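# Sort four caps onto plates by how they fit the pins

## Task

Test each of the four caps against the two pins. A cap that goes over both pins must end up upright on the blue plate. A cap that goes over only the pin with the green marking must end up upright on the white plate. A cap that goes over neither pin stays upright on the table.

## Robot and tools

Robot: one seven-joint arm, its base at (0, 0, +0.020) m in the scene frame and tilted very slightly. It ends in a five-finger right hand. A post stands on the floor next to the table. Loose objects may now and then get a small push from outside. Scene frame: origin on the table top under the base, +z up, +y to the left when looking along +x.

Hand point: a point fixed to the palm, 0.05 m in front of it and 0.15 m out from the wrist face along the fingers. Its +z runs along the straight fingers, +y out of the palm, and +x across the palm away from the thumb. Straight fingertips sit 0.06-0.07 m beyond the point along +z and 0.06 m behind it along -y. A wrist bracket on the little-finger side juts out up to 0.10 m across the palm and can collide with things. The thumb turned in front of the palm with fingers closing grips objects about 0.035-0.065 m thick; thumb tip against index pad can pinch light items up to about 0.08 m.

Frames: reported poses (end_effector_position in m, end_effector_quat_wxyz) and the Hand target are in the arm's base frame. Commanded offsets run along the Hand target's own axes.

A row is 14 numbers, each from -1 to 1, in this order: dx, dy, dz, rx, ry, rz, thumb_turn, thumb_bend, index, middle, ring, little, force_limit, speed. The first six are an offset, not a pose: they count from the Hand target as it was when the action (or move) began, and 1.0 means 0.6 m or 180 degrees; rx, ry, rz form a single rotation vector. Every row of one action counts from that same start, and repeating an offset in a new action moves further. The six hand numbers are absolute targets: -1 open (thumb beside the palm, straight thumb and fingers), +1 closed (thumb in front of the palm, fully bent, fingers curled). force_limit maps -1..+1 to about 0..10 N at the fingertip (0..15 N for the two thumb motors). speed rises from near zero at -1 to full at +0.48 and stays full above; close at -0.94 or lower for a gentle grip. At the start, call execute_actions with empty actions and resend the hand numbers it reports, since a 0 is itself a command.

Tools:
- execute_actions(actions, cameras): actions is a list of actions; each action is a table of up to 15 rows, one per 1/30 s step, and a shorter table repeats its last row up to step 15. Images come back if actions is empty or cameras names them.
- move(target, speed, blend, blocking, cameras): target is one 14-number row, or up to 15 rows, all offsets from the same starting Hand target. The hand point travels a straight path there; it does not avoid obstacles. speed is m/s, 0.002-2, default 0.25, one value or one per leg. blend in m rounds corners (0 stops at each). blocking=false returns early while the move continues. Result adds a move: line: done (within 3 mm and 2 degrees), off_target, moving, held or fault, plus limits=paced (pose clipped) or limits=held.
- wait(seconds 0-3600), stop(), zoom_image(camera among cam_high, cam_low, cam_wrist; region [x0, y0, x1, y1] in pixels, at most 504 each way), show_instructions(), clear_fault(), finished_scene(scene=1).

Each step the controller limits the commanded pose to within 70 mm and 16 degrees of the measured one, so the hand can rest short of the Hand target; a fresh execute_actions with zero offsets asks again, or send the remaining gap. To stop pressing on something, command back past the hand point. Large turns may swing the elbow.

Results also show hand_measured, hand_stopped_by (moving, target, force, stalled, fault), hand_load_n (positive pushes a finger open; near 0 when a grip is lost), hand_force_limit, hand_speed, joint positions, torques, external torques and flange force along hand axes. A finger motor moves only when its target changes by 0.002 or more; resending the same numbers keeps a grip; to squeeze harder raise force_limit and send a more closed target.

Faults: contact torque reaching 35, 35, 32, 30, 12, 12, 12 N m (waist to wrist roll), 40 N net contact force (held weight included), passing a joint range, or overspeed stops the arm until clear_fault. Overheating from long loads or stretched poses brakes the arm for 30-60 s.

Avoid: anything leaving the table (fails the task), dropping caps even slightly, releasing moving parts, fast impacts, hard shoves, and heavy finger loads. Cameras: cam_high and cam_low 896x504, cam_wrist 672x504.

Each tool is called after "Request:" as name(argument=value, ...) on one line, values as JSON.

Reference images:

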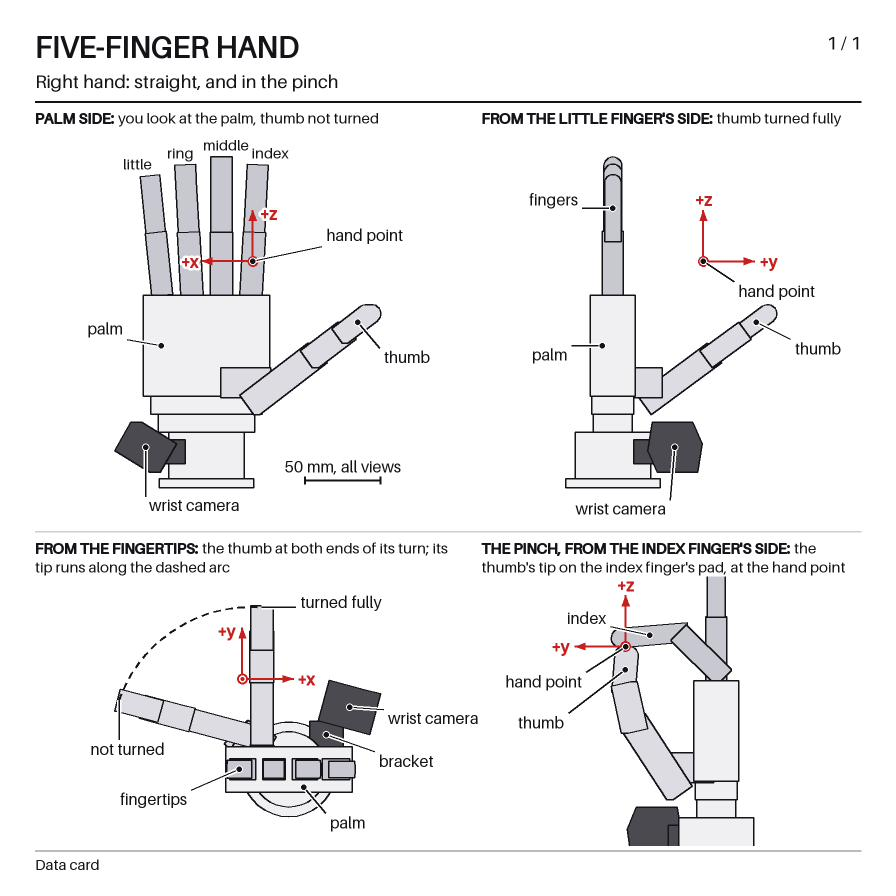

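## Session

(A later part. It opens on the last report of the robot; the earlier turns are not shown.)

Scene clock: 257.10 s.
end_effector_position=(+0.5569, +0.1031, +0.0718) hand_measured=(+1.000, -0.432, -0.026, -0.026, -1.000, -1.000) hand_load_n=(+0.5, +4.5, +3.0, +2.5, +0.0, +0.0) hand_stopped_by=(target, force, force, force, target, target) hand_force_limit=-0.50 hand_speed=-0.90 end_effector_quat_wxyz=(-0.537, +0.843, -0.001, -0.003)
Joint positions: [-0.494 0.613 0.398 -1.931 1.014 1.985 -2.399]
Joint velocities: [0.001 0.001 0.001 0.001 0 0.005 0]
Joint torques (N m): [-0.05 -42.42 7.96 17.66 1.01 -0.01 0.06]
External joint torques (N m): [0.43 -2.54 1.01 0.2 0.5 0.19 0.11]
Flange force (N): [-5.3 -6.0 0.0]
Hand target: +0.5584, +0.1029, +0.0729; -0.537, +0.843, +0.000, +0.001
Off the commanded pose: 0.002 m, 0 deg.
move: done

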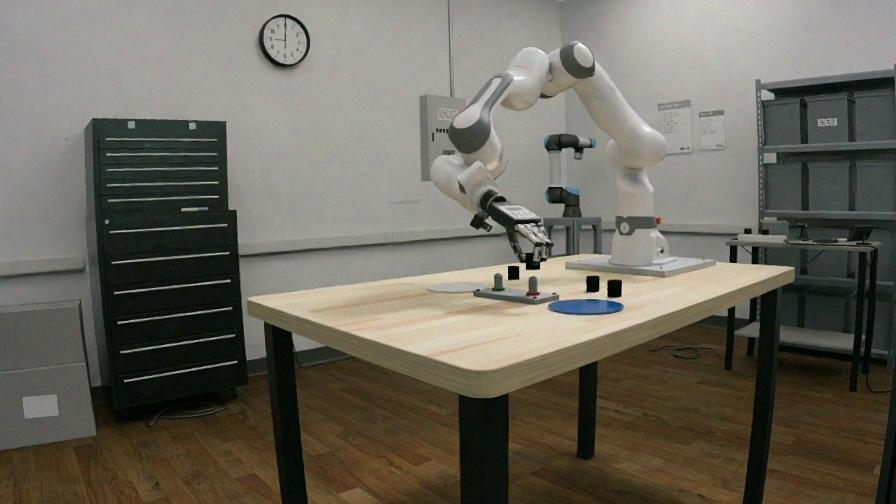

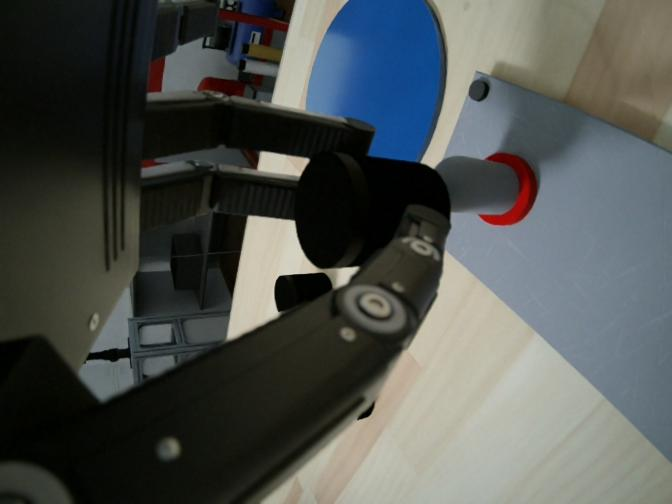

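Request:
move(target=[0.0112,0.005,0.0127,0,0,0,1,0.0,0.1,0.1,-1,-1,-0.5,-0.9], speed=0.05, cameras=["cam_low","cam_wrist"])

Request:
zoom_image(camera="cam_low", region=[490, 230, 570, 310])

Request:
zoom_image(camera="cam_wrist", region=[260, 100, 560, 340])

Scene clock: 261.73 s.
end_effector_position=(+0.5640, +0.1073, +0.0671) hand_measured=(+1.000, -0.432, -0.026, -0.026, -1.000, -1.000) hand_load_n=(+0.5, +4.5, +3.0, +2.5, +0.0, +0.0) hand_stopped_by=(target, force, force, force, target, target) hand_force_limit=-0.50 hand_speed=-0.90 end_effector_quat_wxyz=(-0.537, +0.844, +0.001, +0.000)
Joint positions: [-0.482 0.635 0.399 -1.908 1.014 1.997 -2.399]
Joint velocities: [0 -0.001 0.001 0.003 0 0.004 -0.001]
Joint torques (N m): [-0.02 -41.77 8.19 18.06 0.87 0.04 0.01]
External joint torques (N m): [0.52 -1.42 1.07 0.69 0.39 0.23 0.07]
Flange force (N): [-0.8 -3.2 0.7]
Hand target: +0.5651, +0.1085, +0.0670; -0.537, +0.843, +0.000, +0.001
Off the commanded pose: 0.002 m, 0 deg.
move: done

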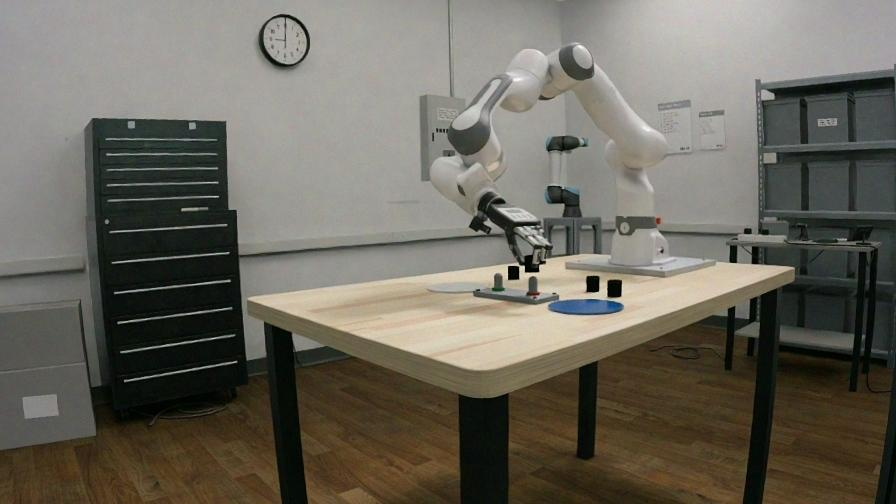

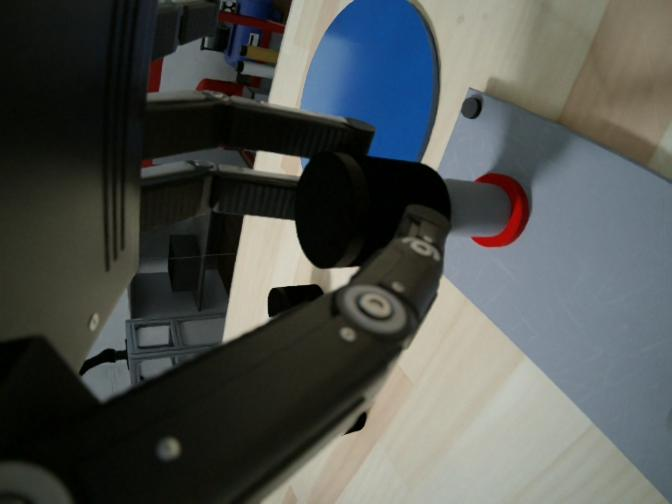

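Scaled by 6.300 from the camera's image (finer frame: 1280x720).

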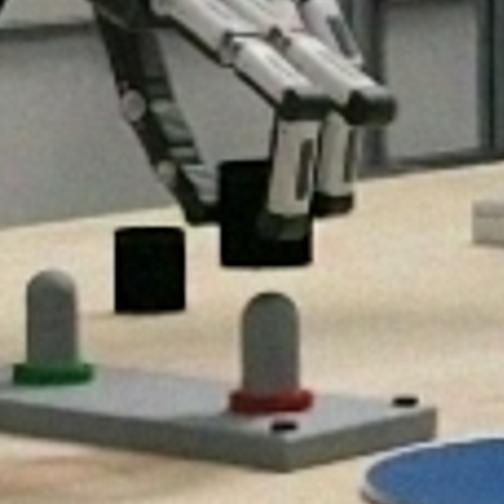

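Scaled by 1.680 from the camera's image (finer frame: 960x720).

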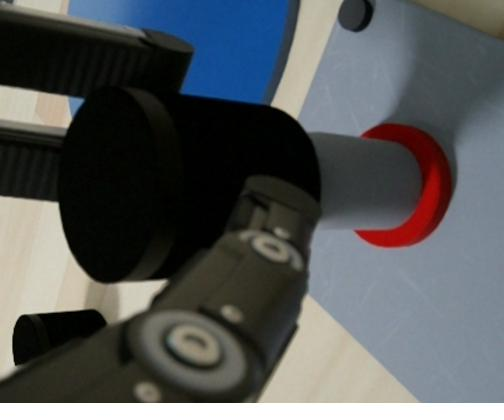

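Request:
move(target=[0.0005,0.0168,0.0112,0,0,0,1,0.0,0.1,0.1,-1,-1,-0.5,-0.9], speed=0.03, cameras=["cam_low","cam_wrist"])

Request:
zoom_image(camera="cam_low", region=[490, 230, 570, 310])

Request:
zoom_image(camera="cam_wrist", region=[260, 100, 560, 340])

Scene clock: 264.37 s.
end_effector_position=(+0.5641, +0.1093, +0.0553) hand_measured=(+1.000, -0.432, -0.026, -0.026, -1.000, -1.000) hand_load_n=(+0.5, +4.5, +3.0, +2.5, +0.0, +0.0) hand_stopped_by=(target, force, force, force, target, target) hand_force_limit=-0.50 hand_speed=-0.90 end_effector_quat_wxyz=(-0.537, +0.844, -0.002, -0.002)
Joint positions: [-0.477 0.662 0.399 -1.9 1.014 2.012 -2.404]
Joint velocities: [-0.001 0.001 0.001 0.003 0 0.004 -0.004]
Joint torques (N m): [-0.07 -42.29 8.42 18.01 0.84 -0.04 -0.24]
External joint torques (N m): [0.28 -1.53 0.88 0.85 0.4 0.18 -0.18]
Flange force (N): [-1.0 -2.9 0.2]
Hand target: +0.5655, +0.1103, +0.0550; -0.537, +0.843, +0.000, +0.001
Off the commanded pose: 0.002 m, 0 deg.
move: done

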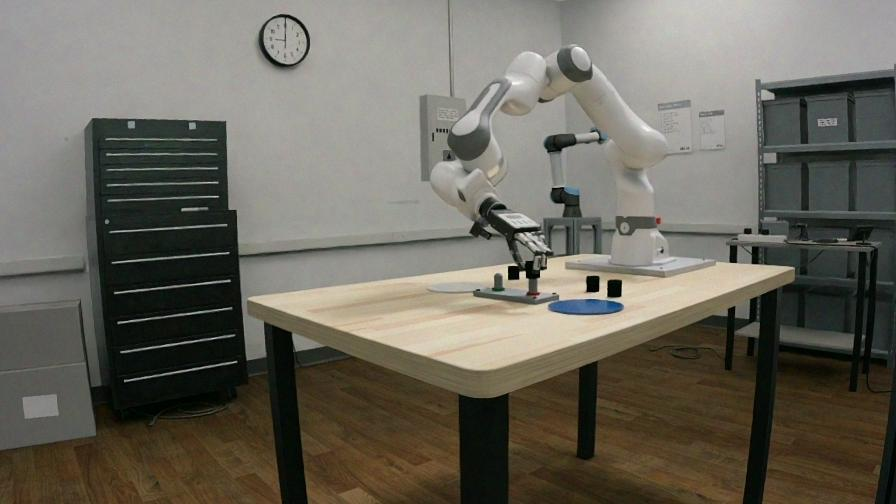

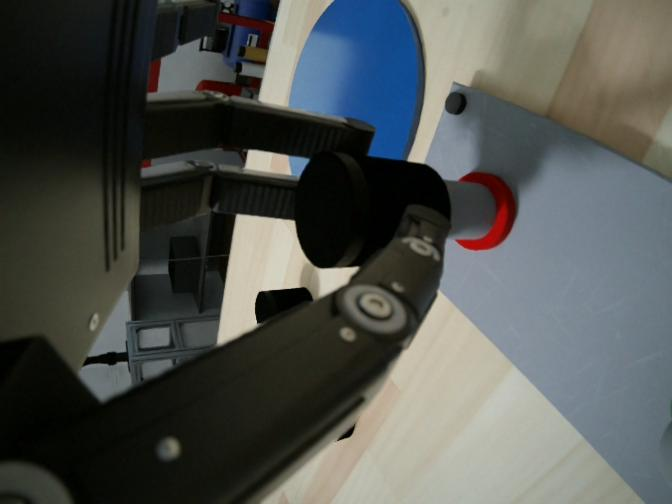

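Scaled by 6.300 from the camera's image (finer frame: 1280x720).

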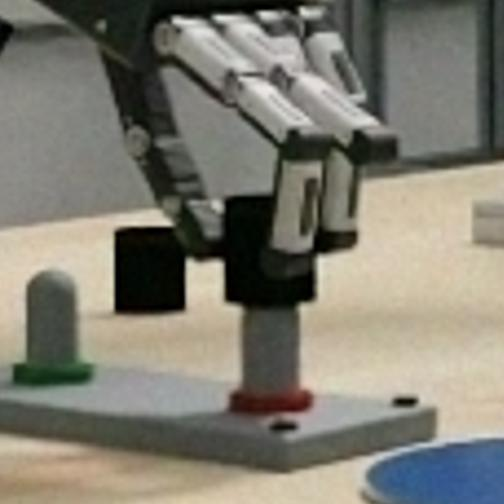

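Scaled by 1.680 from the camera's image (finer frame: 960x720).

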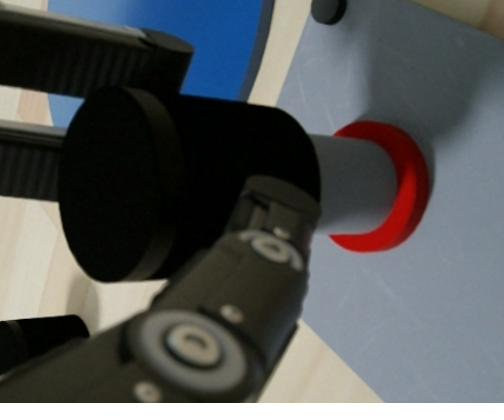

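Request:
move(target=[0,0.0041,0.003,0,0,0,1,0.0,0.1,0.1,-1,-1,-0.5,-0.9], speed=0.02)

Request:
move(target=[0,0.0045,0.0021,0,0,0,1,0.0,0.1,0.1,-1,-1,-0.5,-0.9], speed=0.02, cameras=["cam_low","cam_wrist"])

Request:
zoom_image(camera="cam_low", region=[490, 230, 570, 310])

Request:
zoom_image(camera="cam_wrist", region=[260, 100, 560, 340])

Scene clock: 266.47 s.
end_effector_position=(+0.5644, +0.1097, +0.0525) hand_measured=(+1.000, -0.432, -0.026, -0.026, -1.000, -1.000) hand_load_n=(+0.5, +4.5, +3.0, +3.0, +0.0, -0.5) hand_stopped_by=(target, force, force, force, target, target) hand_force_limit=-0.50 hand_speed=-0.90 end_effector_quat_wxyz=(-0.537, +0.844, -0.002, -0.002)
Joint positions: [-0.476 0.669 0.399 -1.898 1.014 2.016 -2.409]
Joint velocities: [-0.001 0.001 0 0 0.001 0.003 -0.003]
Joint torques (N m): [-0.11 -42.2 8.42 17.71 0.78 0.03 -0.24]
External joint torques (N m): [0.48 -1.3 0.99 0.53 0.34 0.22 -0.19]
Flange force (N): [-1.5 -2.8 0.8]
Hand target: +0.5655, +0.1109, +0.0520; -0.537, +0.843, +0.000, +0.001
Off the commanded pose: 0.002 m, 0 deg.
move: done

Scene clock: 266.97 s.
end_effector_position=(+0.5645, +0.1101, +0.0498) hand_measured=(+1.000, -0.432, -0.026, -0.026, -1.000, -1.000) hand_load_n=(+0.5, +4.5, +3.5, +2.5, +0.0, +0.0) hand_stopped_by=(target, force, force, force, target, target) hand_force_limit=-0.50 hand_speed=-0.90 end_effector_quat_wxyz=(-0.537, +0.843, -0.002, -0.002)
Joint positions: [-0.476 0.675 0.399 -1.896 1.014 2.018 -2.412]
Joint torques (N m): [-0.4 -42.38 8.16 17.54 0.7 0.05 -0.33]
External joint torques (N m): [0.05 -1.35 0.54 0.46 0.27 0.27 -0.28]
Flange force (N): [-2.2 -2.5 0.0]
Hand target: +0.5655, +0.1109, +0.0491; -0.537, +0.843, +0.000, +0.001
Off the commanded pose: 0.001 m, 0 deg.
move: done

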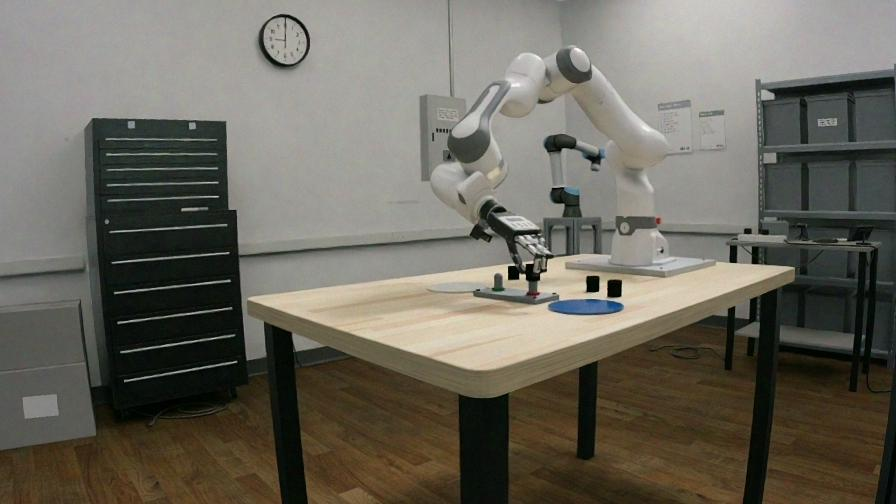

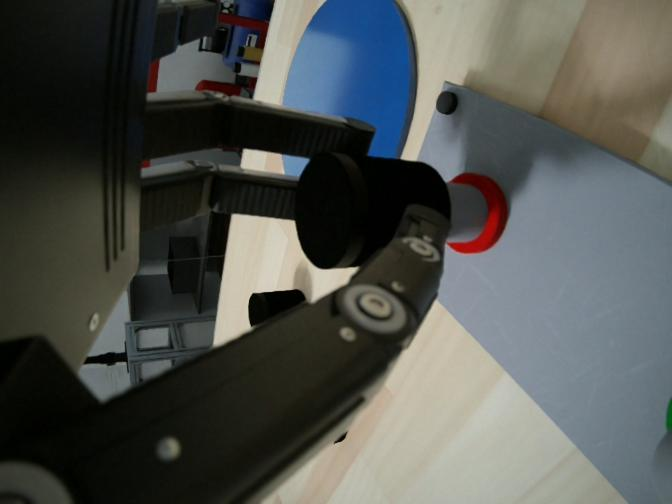

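Scaled by 6.300 from the camera's image (finer frame: 1280x720).

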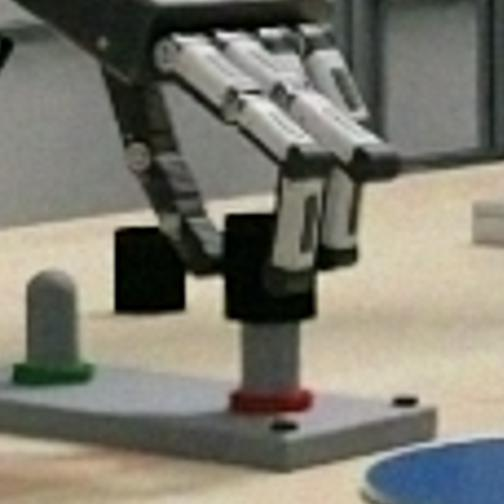

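Scaled by 1.680 from the camera's image (finer frame: 960x720).

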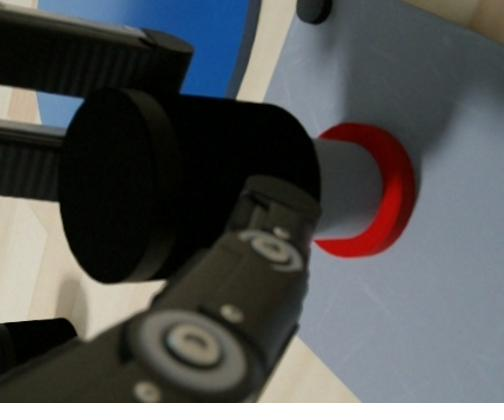

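Request:
move(target=[0,0.0045,0.0021,0,0,0,1,0.0,0.1,0.1,-1,-1,-0.5,-0.9], speed=0.02)

Request:
move(target=[0,0.0045,0.0021,0,0,0,1,0.0,0.1,0.1,-1,-1,-0.5,-0.9], speed=0.02, cameras=["cam_low","cam_wrist"])

Request:
zoom_image(camera="cam_low", region=[490, 230, 570, 310])

Request:
zoom_image(camera="cam_wrist", region=[260, 100, 560, 340])

Scene clock: 269.10 s.
end_effector_position=(+0.5645, +0.1102, +0.0468) hand_measured=(+1.000, -0.432, -0.026, -0.026, -1.000, -1.000) hand_load_n=(+0.0, +4.5, +3.0, +3.0, +0.0, +0.0) hand_stopped_by=(target, force, force, force, target, target) hand_force_limit=-0.50 hand_speed=-0.90 end_effector_quat_wxyz=(-0.537, +0.843, -0.002, -0.001)
Joint positions: [-0.475 0.682 0.399 -1.893 1.014 2.021 -2.415]
Joint torques (N m): [-0.26 -42.54 8.41 17.56 0.72 0.04 -0.16]
External joint torques (N m): [0.18 -1.36 0.71 0.54 0.31 0.26 -0.1]
Flange force (N): [-1.6 -2.8 0.2]
Hand target: +0.5655, +0.1109, +0.0461; -0.537, +0.843, +0.000, +0.001
Off the commanded pose: 0.001 m, 0 deg.
move: done

Scene clock: 269.60 s.
end_effector_position=(+0.5646, +0.1104, +0.0439) hand_measured=(+1.000, -0.432, -0.026, -0.026, -1.000, -1.000) hand_load_n=(+0.5, +4.5, +3.0, +2.5, -0.5, +0.0) hand_stopped_by=(target, force, force, force, target, target) hand_force_limit=-0.50 hand_speed=-0.90 end_effector_quat_wxyz=(-0.538, +0.843, -0.003, -0.001)
Joint positions: [-0.475 0.689 0.399 -1.891 1.014 2.024 -2.418]
Joint torques (N m): [-0.06 -42.66 8.67 17.57 0.81 0.02 -0.23]
External joint torques (N m): [0.58 -1.23 1.04 0.46 0.39 0.22 -0.17]
Flange force (N): [-1.6 -2.8 1.0]
Hand target: +0.5655, +0.1109, +0.0431; -0.537, +0.843, +0.000, +0.001
Off the commanded pose: 0.001 m, 0 deg.
move: done

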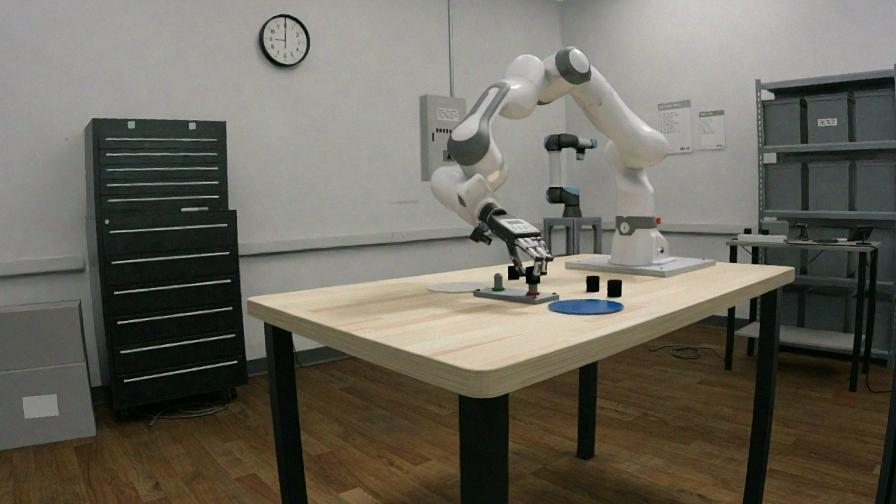

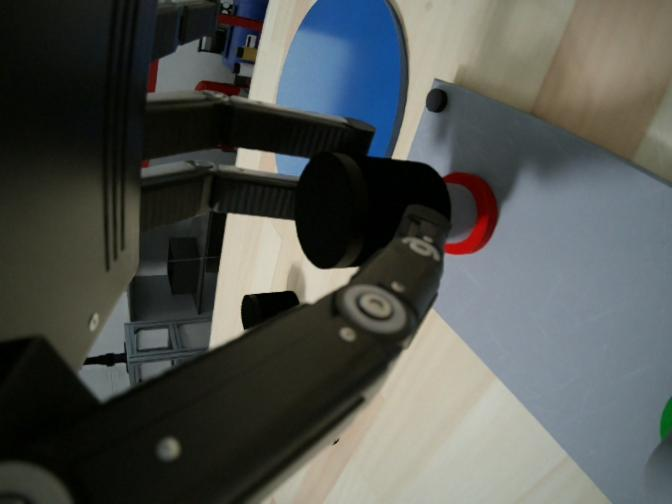

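Scaled by 6.300 from the camera's image (finer frame: 1280x720).

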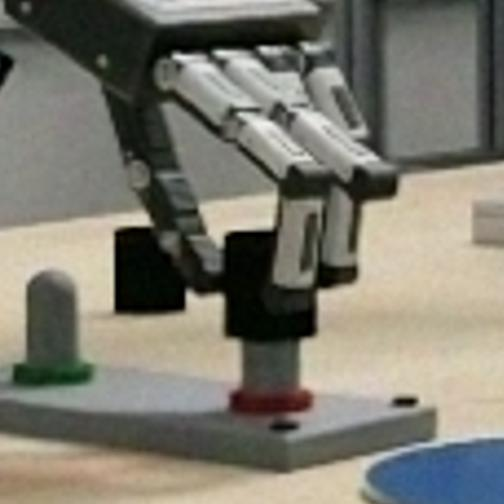

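Scaled by 1.680 from the camera's image (finer frame: 960x720).

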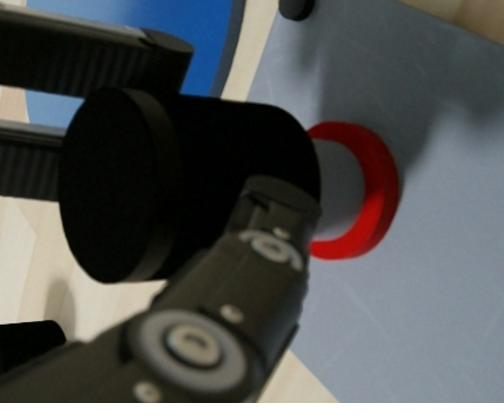

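Request:
move(target=[[0,-0.0529,-0.0247,0,0,0,1,0.0,0.1,0.1,-1,-1,-0.5,-0.9],[-0.0083,-0.1688,0.2240,0,0,0,1,0.0,0.1,0.1,-1,-1,-0.5,-0.9],[-0.0083,-0.1085,0.2522,0,0,0,1,0.0,0.1,0.1,-1,-1,-0.5,-0.9]], speed=[0.08,0.12,0.06], blend=[0.005,0.01,0], cameras=["all"])

Request:
zoom_image(camera="cam_high", region=[480, 240, 600, 340])

Request:
zoom_image(camera="cam_low", region=[520, 230, 640, 330])

Scene clock: 276.93 s.
end_effector_position=(+0.5596, +0.2755, +0.0387) hand_measured=(+1.000, -0.432, -0.026, -0.026, -1.000, -1.000) hand_load_n=(+0.5, +4.5, +3.0, +2.5, +0.0, +0.0) hand_stopped_by=(target, force, force, force, target, target) hand_force_limit=-0.50 hand_speed=-0.90 end_effector_quat_wxyz=(-0.537, +0.843, -0.002, -0.002)
Joint positions: [-0.263 0.728 0.509 -1.895 1.192 2.267 -2.404]
Joint velocities: [-0.002 -0.001 -0.001 0 0 0.001 -0.007]
Joint torques (N m): [-0.14 -42.34 9.83 17.28 0.2 -0.01 -0.33]
External joint torques (N m): [0.39 -1.42 0.17 0.64 0.36 0.19 -0.27]
Flange force (N): [-1.5 -2.2 -0.3]
Hand target: +0.5606, +0.2756, +0.0381; -0.537, +0.843, +0.000, +0.001
Off the commanded pose: 0.001 m, 0 deg.
move: done

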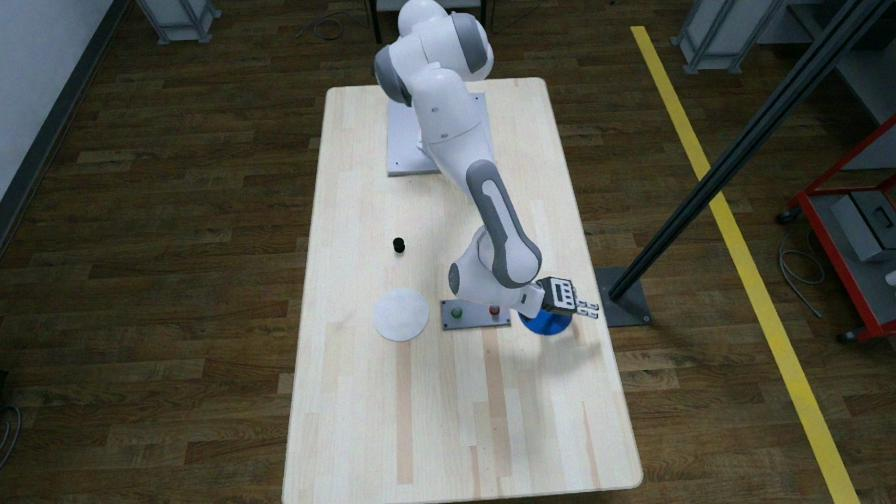

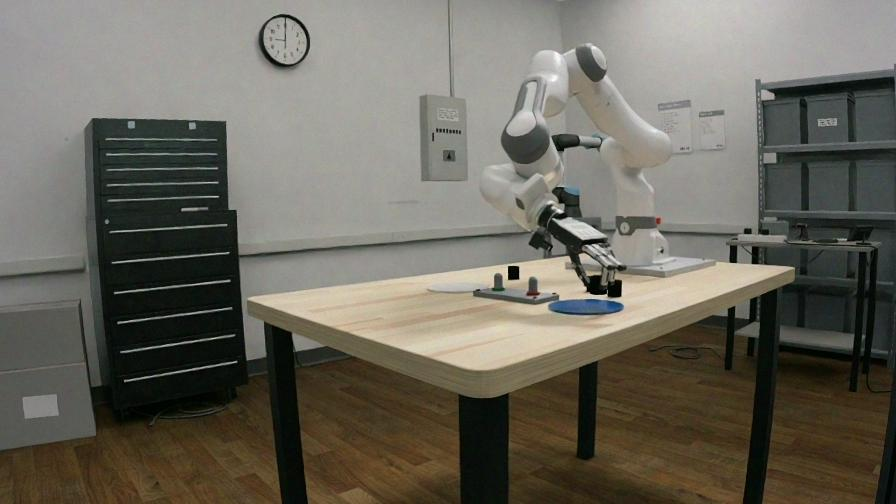

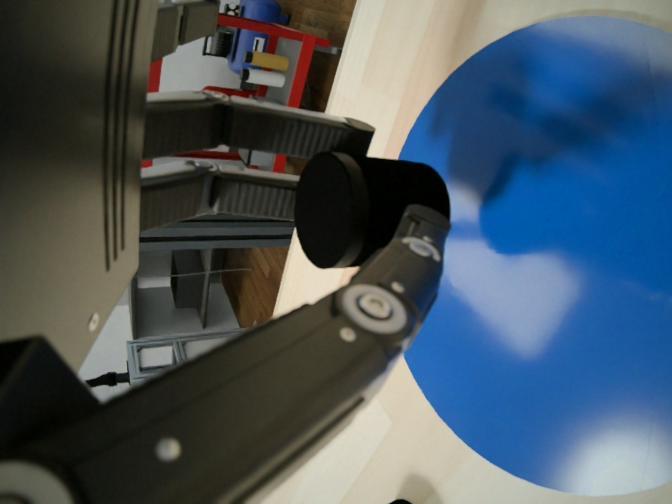

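Scaled by 4.200 from the camera's image (finer frame: 1280x720).

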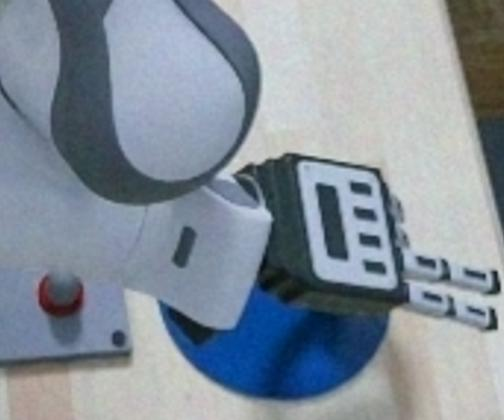

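Scaled by 4.200 from the camera's image (finer frame: 1280x720).

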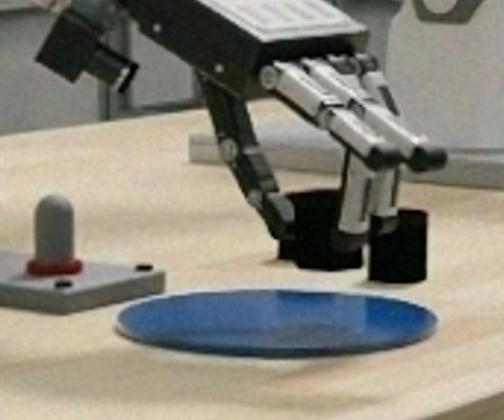

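Request:
move(target=[0.0122,0.0399,0.0012,0,0,0,1,0.0,0.1,0.1,-1,-1,-0.5,-0.9], speed=0.05, cameras=["cam_low","cam_wrist"])

Request:
zoom_image(camera="cam_low", region=[540, 250, 620, 330])

Scene clock: 284.13 s.
end_effector_position=(+0.5679, +0.2661, +0.0168) hand_measured=(+1.000, -0.432, -0.026, -0.026, -1.000, -1.000) hand_load_n=(+0.5, +4.5, +3.0, +2.5, +0.0, +0.0) hand_stopped_by=(target, force, force, force, target, target) hand_force_limit=-0.50 hand_speed=-0.90 end_effector_quat_wxyz=(-0.537, +0.843, -0.005, +0.000)
Joint positions: [-0.263 0.788 0.491 -1.852 1.175 2.267 -2.42]
Joint velocities: [-0.001 0.001 0 0.001 -0.002 -0.001 -0.005]
Joint torques (N m): [-0.12 -43.53 10.14 16.78 -0.32 -0.06 -0.25]
External joint torques (N m): [0.31 -1.3 0.02 0.47 -0.16 0.17 -0.2]
Flange force (N): [-0.7 -1.9 -0.8]
Hand target: +0.5680, +0.2661, +0.0161; -0.537, +0.843, +0.000, +0.001
Off the commanded pose: 0.001 m, 1 deg.
move: done

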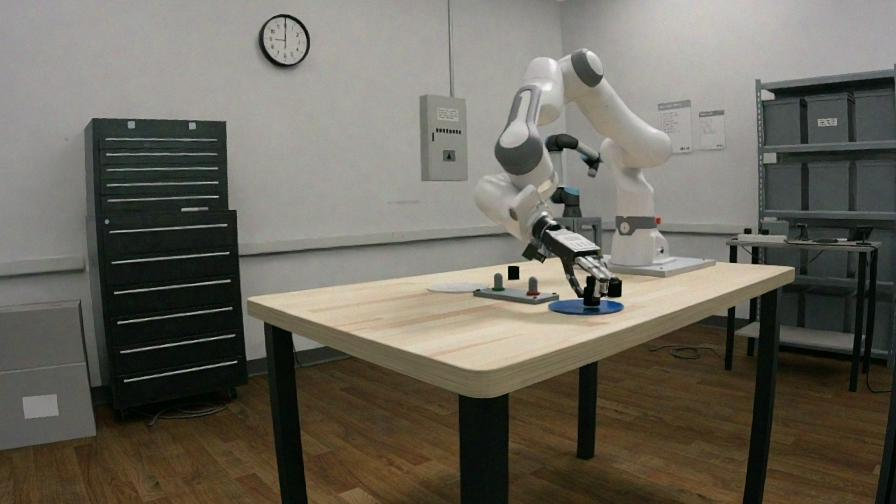

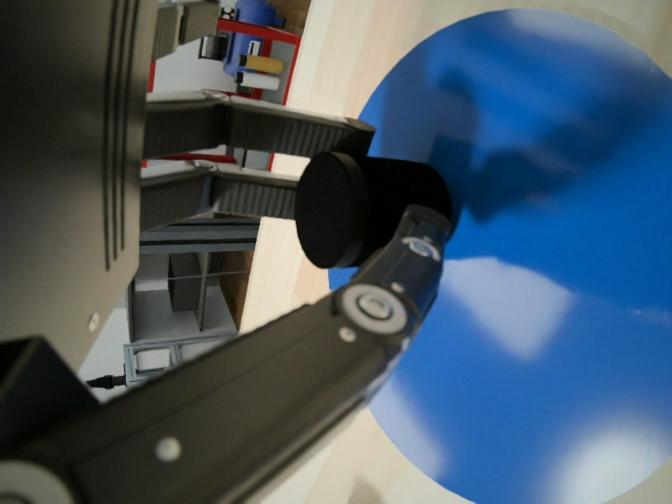

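Scaled by 6.300 from the camera's image (finer frame: 1280x720).

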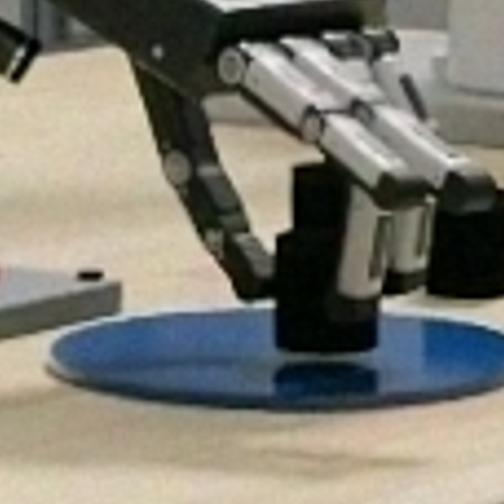

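Request:
move(target=[0,0.0027,0.0012,0,0,0,1,0.0,0.1,0.1,-1,-1,-0.5,-0.9], speed=0.02, cameras=["cam_low"])

Request:
zoom_image(camera="cam_low", region=[570, 270, 620, 320])

Scene clock: 285.77 s.
end_effector_position=(+0.5679, +0.2662, +0.0152) hand_measured=(+1.000, -0.432, -0.026, -0.026, -1.000, -1.000) hand_load_n=(+0.5, +4.5, +3.0, +2.5, +0.0, +0.0) hand_stopped_by=(target, force, force, force, target, target) hand_force_limit=-0.50 hand_speed=-0.90 end_effector_quat_wxyz=(-0.538, +0.843, -0.004, +0.000)
Joint positions: [-0.263 0.792 0.491 -1.851 1.175 2.267 -2.423]
Joint torques (N m): [-0.14 -43.57 10.23 17.13 -0.4 -0.07 -0.25]
External joint torques (N m): [0.45 -1.57 0.26 0.95 -0.25 0.15 -0.2]
Flange force (N): [0.7 -2.2 -0.5]
Hand target: +0.5680, +0.2661, +0.0143; -0.537, +0.843, +0.000, +0.001
Off the commanded pose: 0.001 m, 0 deg.
move: done

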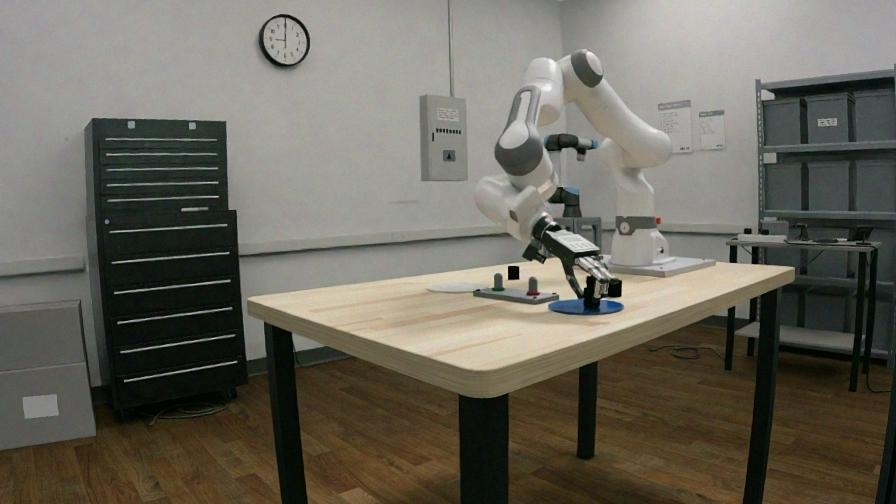

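Scaled by 10.080 from the camera's image (finer frame: 1280x720).

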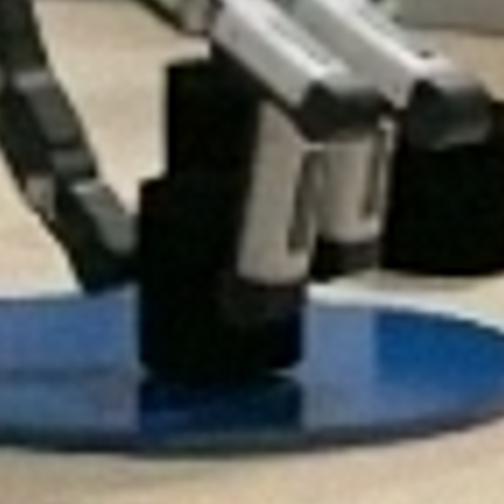

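Request:
move(target=[0,0.0017,0.0008,0,0,0,1,0.0,0.1,0.1,-1,-1,-0.5,-0.9], speed=0.02, cameras=["cam_low"])

Request:
zoom_image(camera="cam_low", region=[570, 270, 620, 320])

Scene clock: 287.13 s.
end_effector_position=(+0.5678, +0.2663, +0.0143) hand_measured=(+1.000, -0.432, -0.026, -0.026, -1.000, -1.000) hand_load_n=(+0.5, +4.5, +3.0, +2.5, -0.5, +0.0) hand_stopped_by=(target, force, force, force, target, target) hand_force_limit=-0.50 hand_speed=-0.90 end_effector_quat_wxyz=(-0.538, +0.843, -0.004, +0.000)
Joint positions: [-0.263 0.794 0.491 -1.849 1.175 2.267 -2.425]
Joint torques (N m): [-0.12 -43.58 10.23 16.9 -0.37 -0.08 -0.23]
External joint torques (N m): [0.33 -1.32 0.06 0.65 -0.21 0.16 -0.17]
Flange force (N): [0.0 -1.8 -0.7]
Hand target: +0.5680, +0.2661, +0.0132; -0.537, +0.843, +0.000, +0.001
Off the commanded pose: 0.001 m, 0 deg.
move: done

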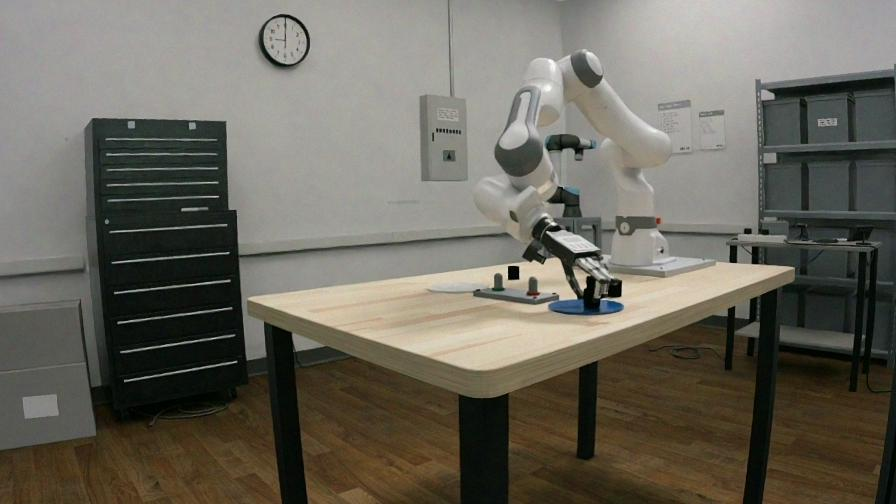

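Scaled by 10.080 from the camera's image (finer frame: 1280x720).

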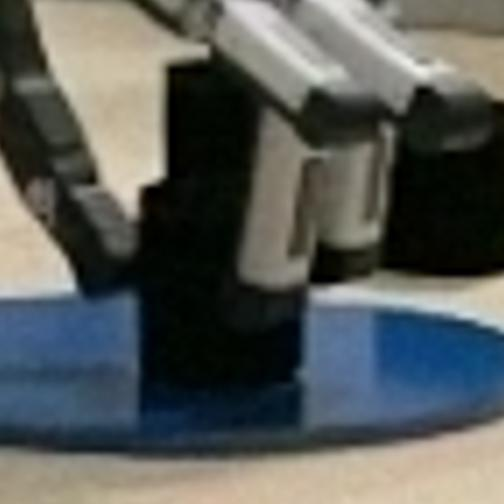

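Request:
move(target=[0,0.0015,0.0007,0,0,0,1,0.0,0.1,0.1,-1,-1,-0.5,-0.9], speed=0.02, cameras=["cam_low"])

Request:
zoom_image(camera="cam_low", region=[570, 270, 620, 320])

Scene clock: 288.47 s.
end_effector_position=(+0.5678, +0.2664, +0.0135) hand_measured=(+1.000, -0.432, -0.026, -0.026, -1.000, -1.000) hand_load_n=(+0.5, +4.0, +3.0, +2.5, +0.0, +0.0) hand_stopped_by=(target, force, force, force, target, target) hand_force_limit=-0.50 hand_speed=-0.90 end_effector_quat_wxyz=(-0.538, +0.843, -0.004, -0.001)
Joint positions: [-0.263 0.797 0.491 -1.848 1.174 2.267 -2.426]
Joint torques (N m): [-0.16 -43.6 10.22 16.8 -0.39 -0.05 -0.28]
External joint torques (N m): [0.36 -1.23 0.07 0.51 -0.23 0.18 -0.23]
Flange force (N): [-0.4 -1.7 -0.6]
Hand target: +0.5680, +0.2661, +0.0122; -0.537, +0.843, +0.000, +0.001
Off the commanded pose: 0.001 m, 0 deg.
move: done

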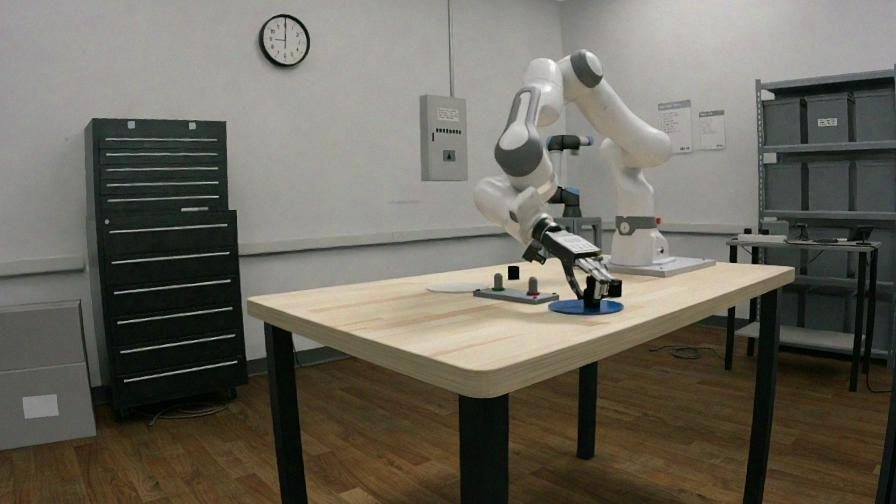

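Scaled by 10.080 from the camera's image (finer frame: 1280x720).

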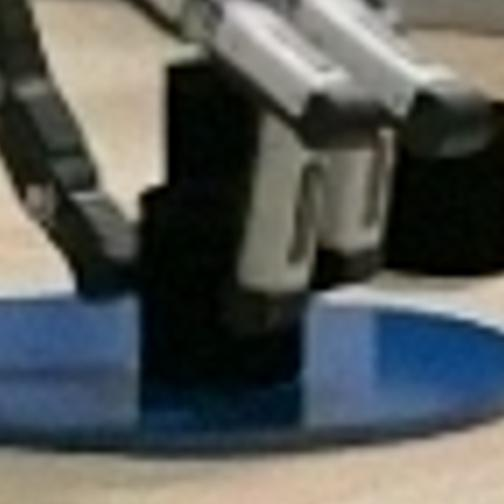

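Request:
move(target=[[0,0,0,0,0,0,1,-0.62,-0.3,-0.3,-1,-1,-0.5,-0.85],[0,-0.136,-0.0634,0,0,0,1,-0.62,-0.32,-0.32,-1,-1,-0.5,-0.85]], speed=0.06, cameras=["cam_low","cam_wrist"])

Request:
zoom_image(camera="cam_low", region=[540, 250, 640, 330])

Scene clock: 293.93 s.
end_effector_position=(+0.5684, +0.2657, +0.1007) hand_measured=(+1.000, -0.620, -0.320, -0.320, -1.000, -1.000) hand_load_n=(+0.0, +0.0, +0.0, +0.0, +0.0, +0.0) hand_stopped_by=(target, target, target, target, target, target) hand_force_limit=-0.50 hand_speed=-0.85 end_effector_quat_wxyz=(-0.536, +0.844, +0.002, +0.002)
Joint positions: [-0.284 0.598 0.508 -1.917 1.174 2.203 -2.316]
Joint torques (N m): [-0.71 -41.66 9.07 18.36 -0.16 -0.1 0.11]
External joint torques (N m): [-0.18 -2.28 0.88 0.06 -0.2 -0.02 0.16]
Flange force (N): [-5.1 -4.4 -3.2]
Hand target: +0.5679, +0.2661, +0.1022; -0.537, +0.843, +0.000, +0.001
Off the commanded pose: 0.002 m, 0 deg.
move: done

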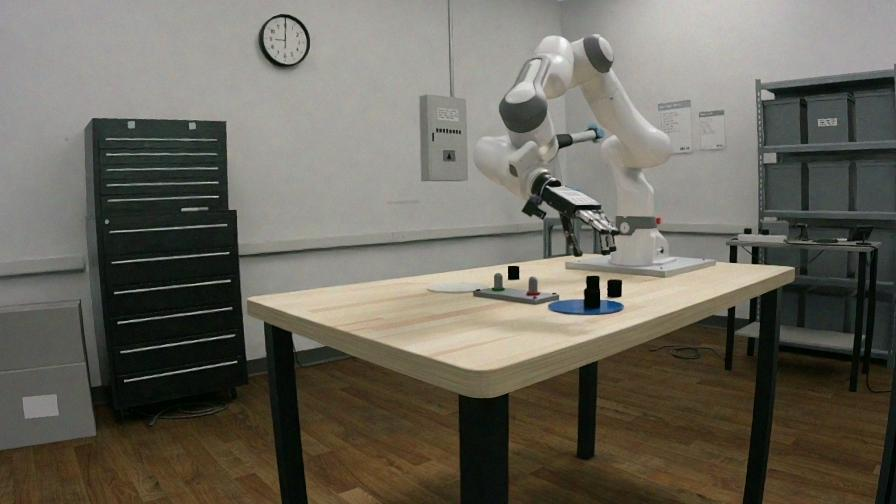

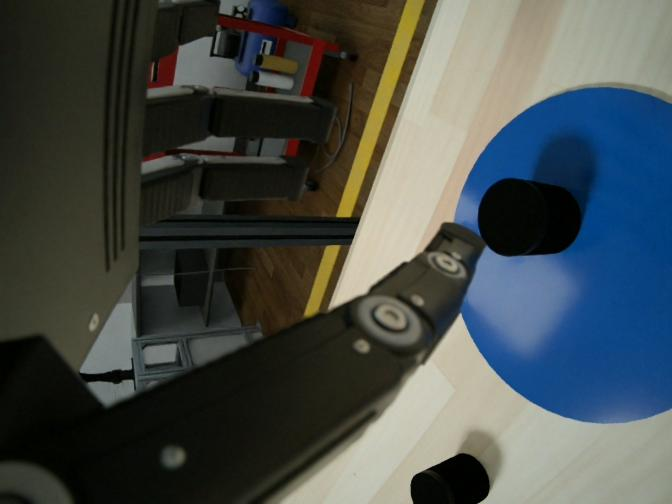

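Scaled by 5.040 from the camera's image (finer frame: 1280x720).

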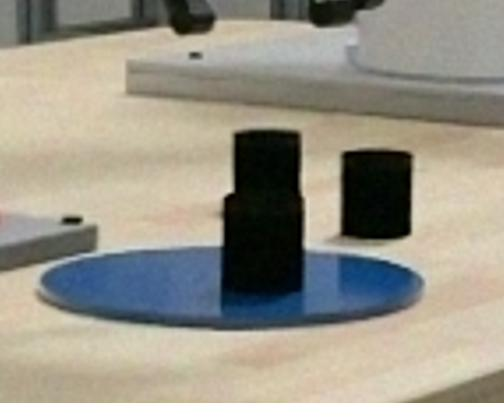

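Request:
move(target=[-0.305,0.109,-0.1863,0,0,0,1,-0.6,-0.35,-0.35,-1,-1,-0.5,-0.5], speed=0.2, cameras=["all"])

Request:
zoom_image(camera="cam_high", region=[360, 220, 600, 340])

Scene clock: 298.63 s.
end_effector_position=(+0.3851, +0.1377, +0.0898) hand_measured=(+1.000, -0.600, -0.350, -0.350, -1.000, -1.000) hand_load_n=(+0.0, +0.0, +0.0, +0.0, +0.0, +0.0) hand_stopped_by=(target, target, target, target, target, target) hand_force_limit=-0.50 hand_speed=-0.50 end_effector_quat_wxyz=(-0.537, +0.843, -0.005, -0.001)
Joint positions: [-0.573 0.181 0.476 -2.526 1.239 1.989 -2.627]
Joint velocities: [0.001 -0.001 0 0 -0.001 0 -0.006]
Joint torques (N m): [-0.52 -26.75 2.11 15.23 0.16 -0.4 -0.26]
External joint torques (N m): [-0.13 -2.05 0.25 0.06 -0.19 -0.01 -0.21]
Flange force (N): [-4.7 -5.5 -2.7]
Hand target: +0.3848, +0.1373, +0.0901; -0.537, +0.843, +0.000, +0.001
Off the commanded pose: 0.001 m, 1 deg.
move: done

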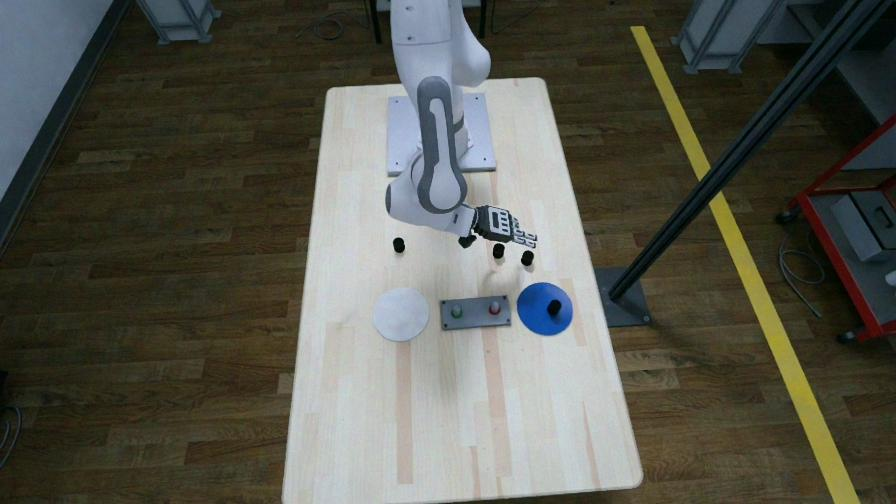

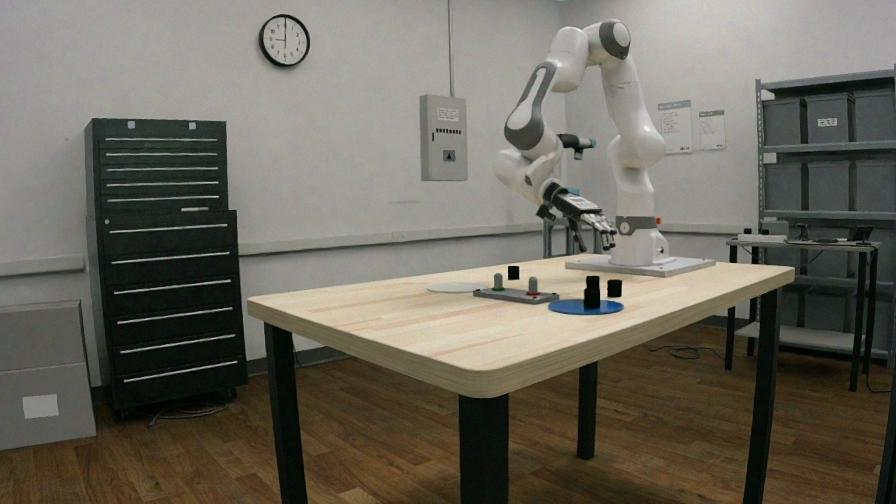

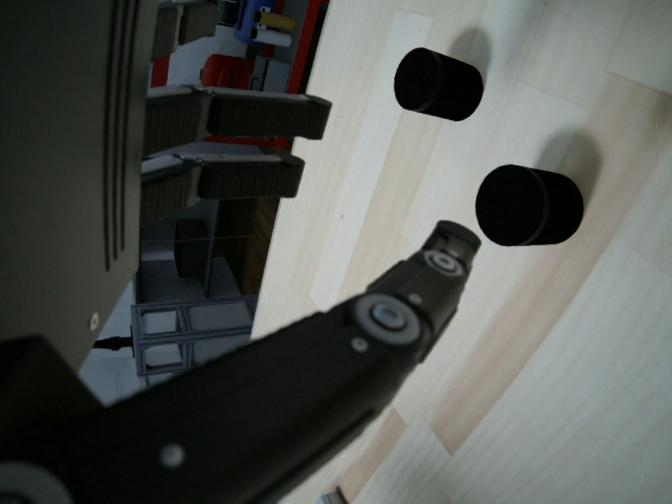

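Scaled by 2.100 from the camera's image (finer frame: 1280x720).

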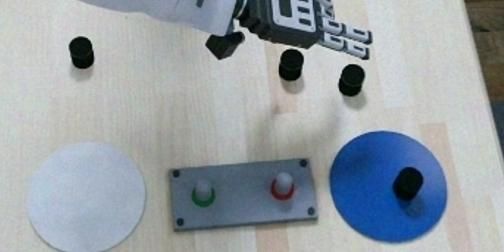

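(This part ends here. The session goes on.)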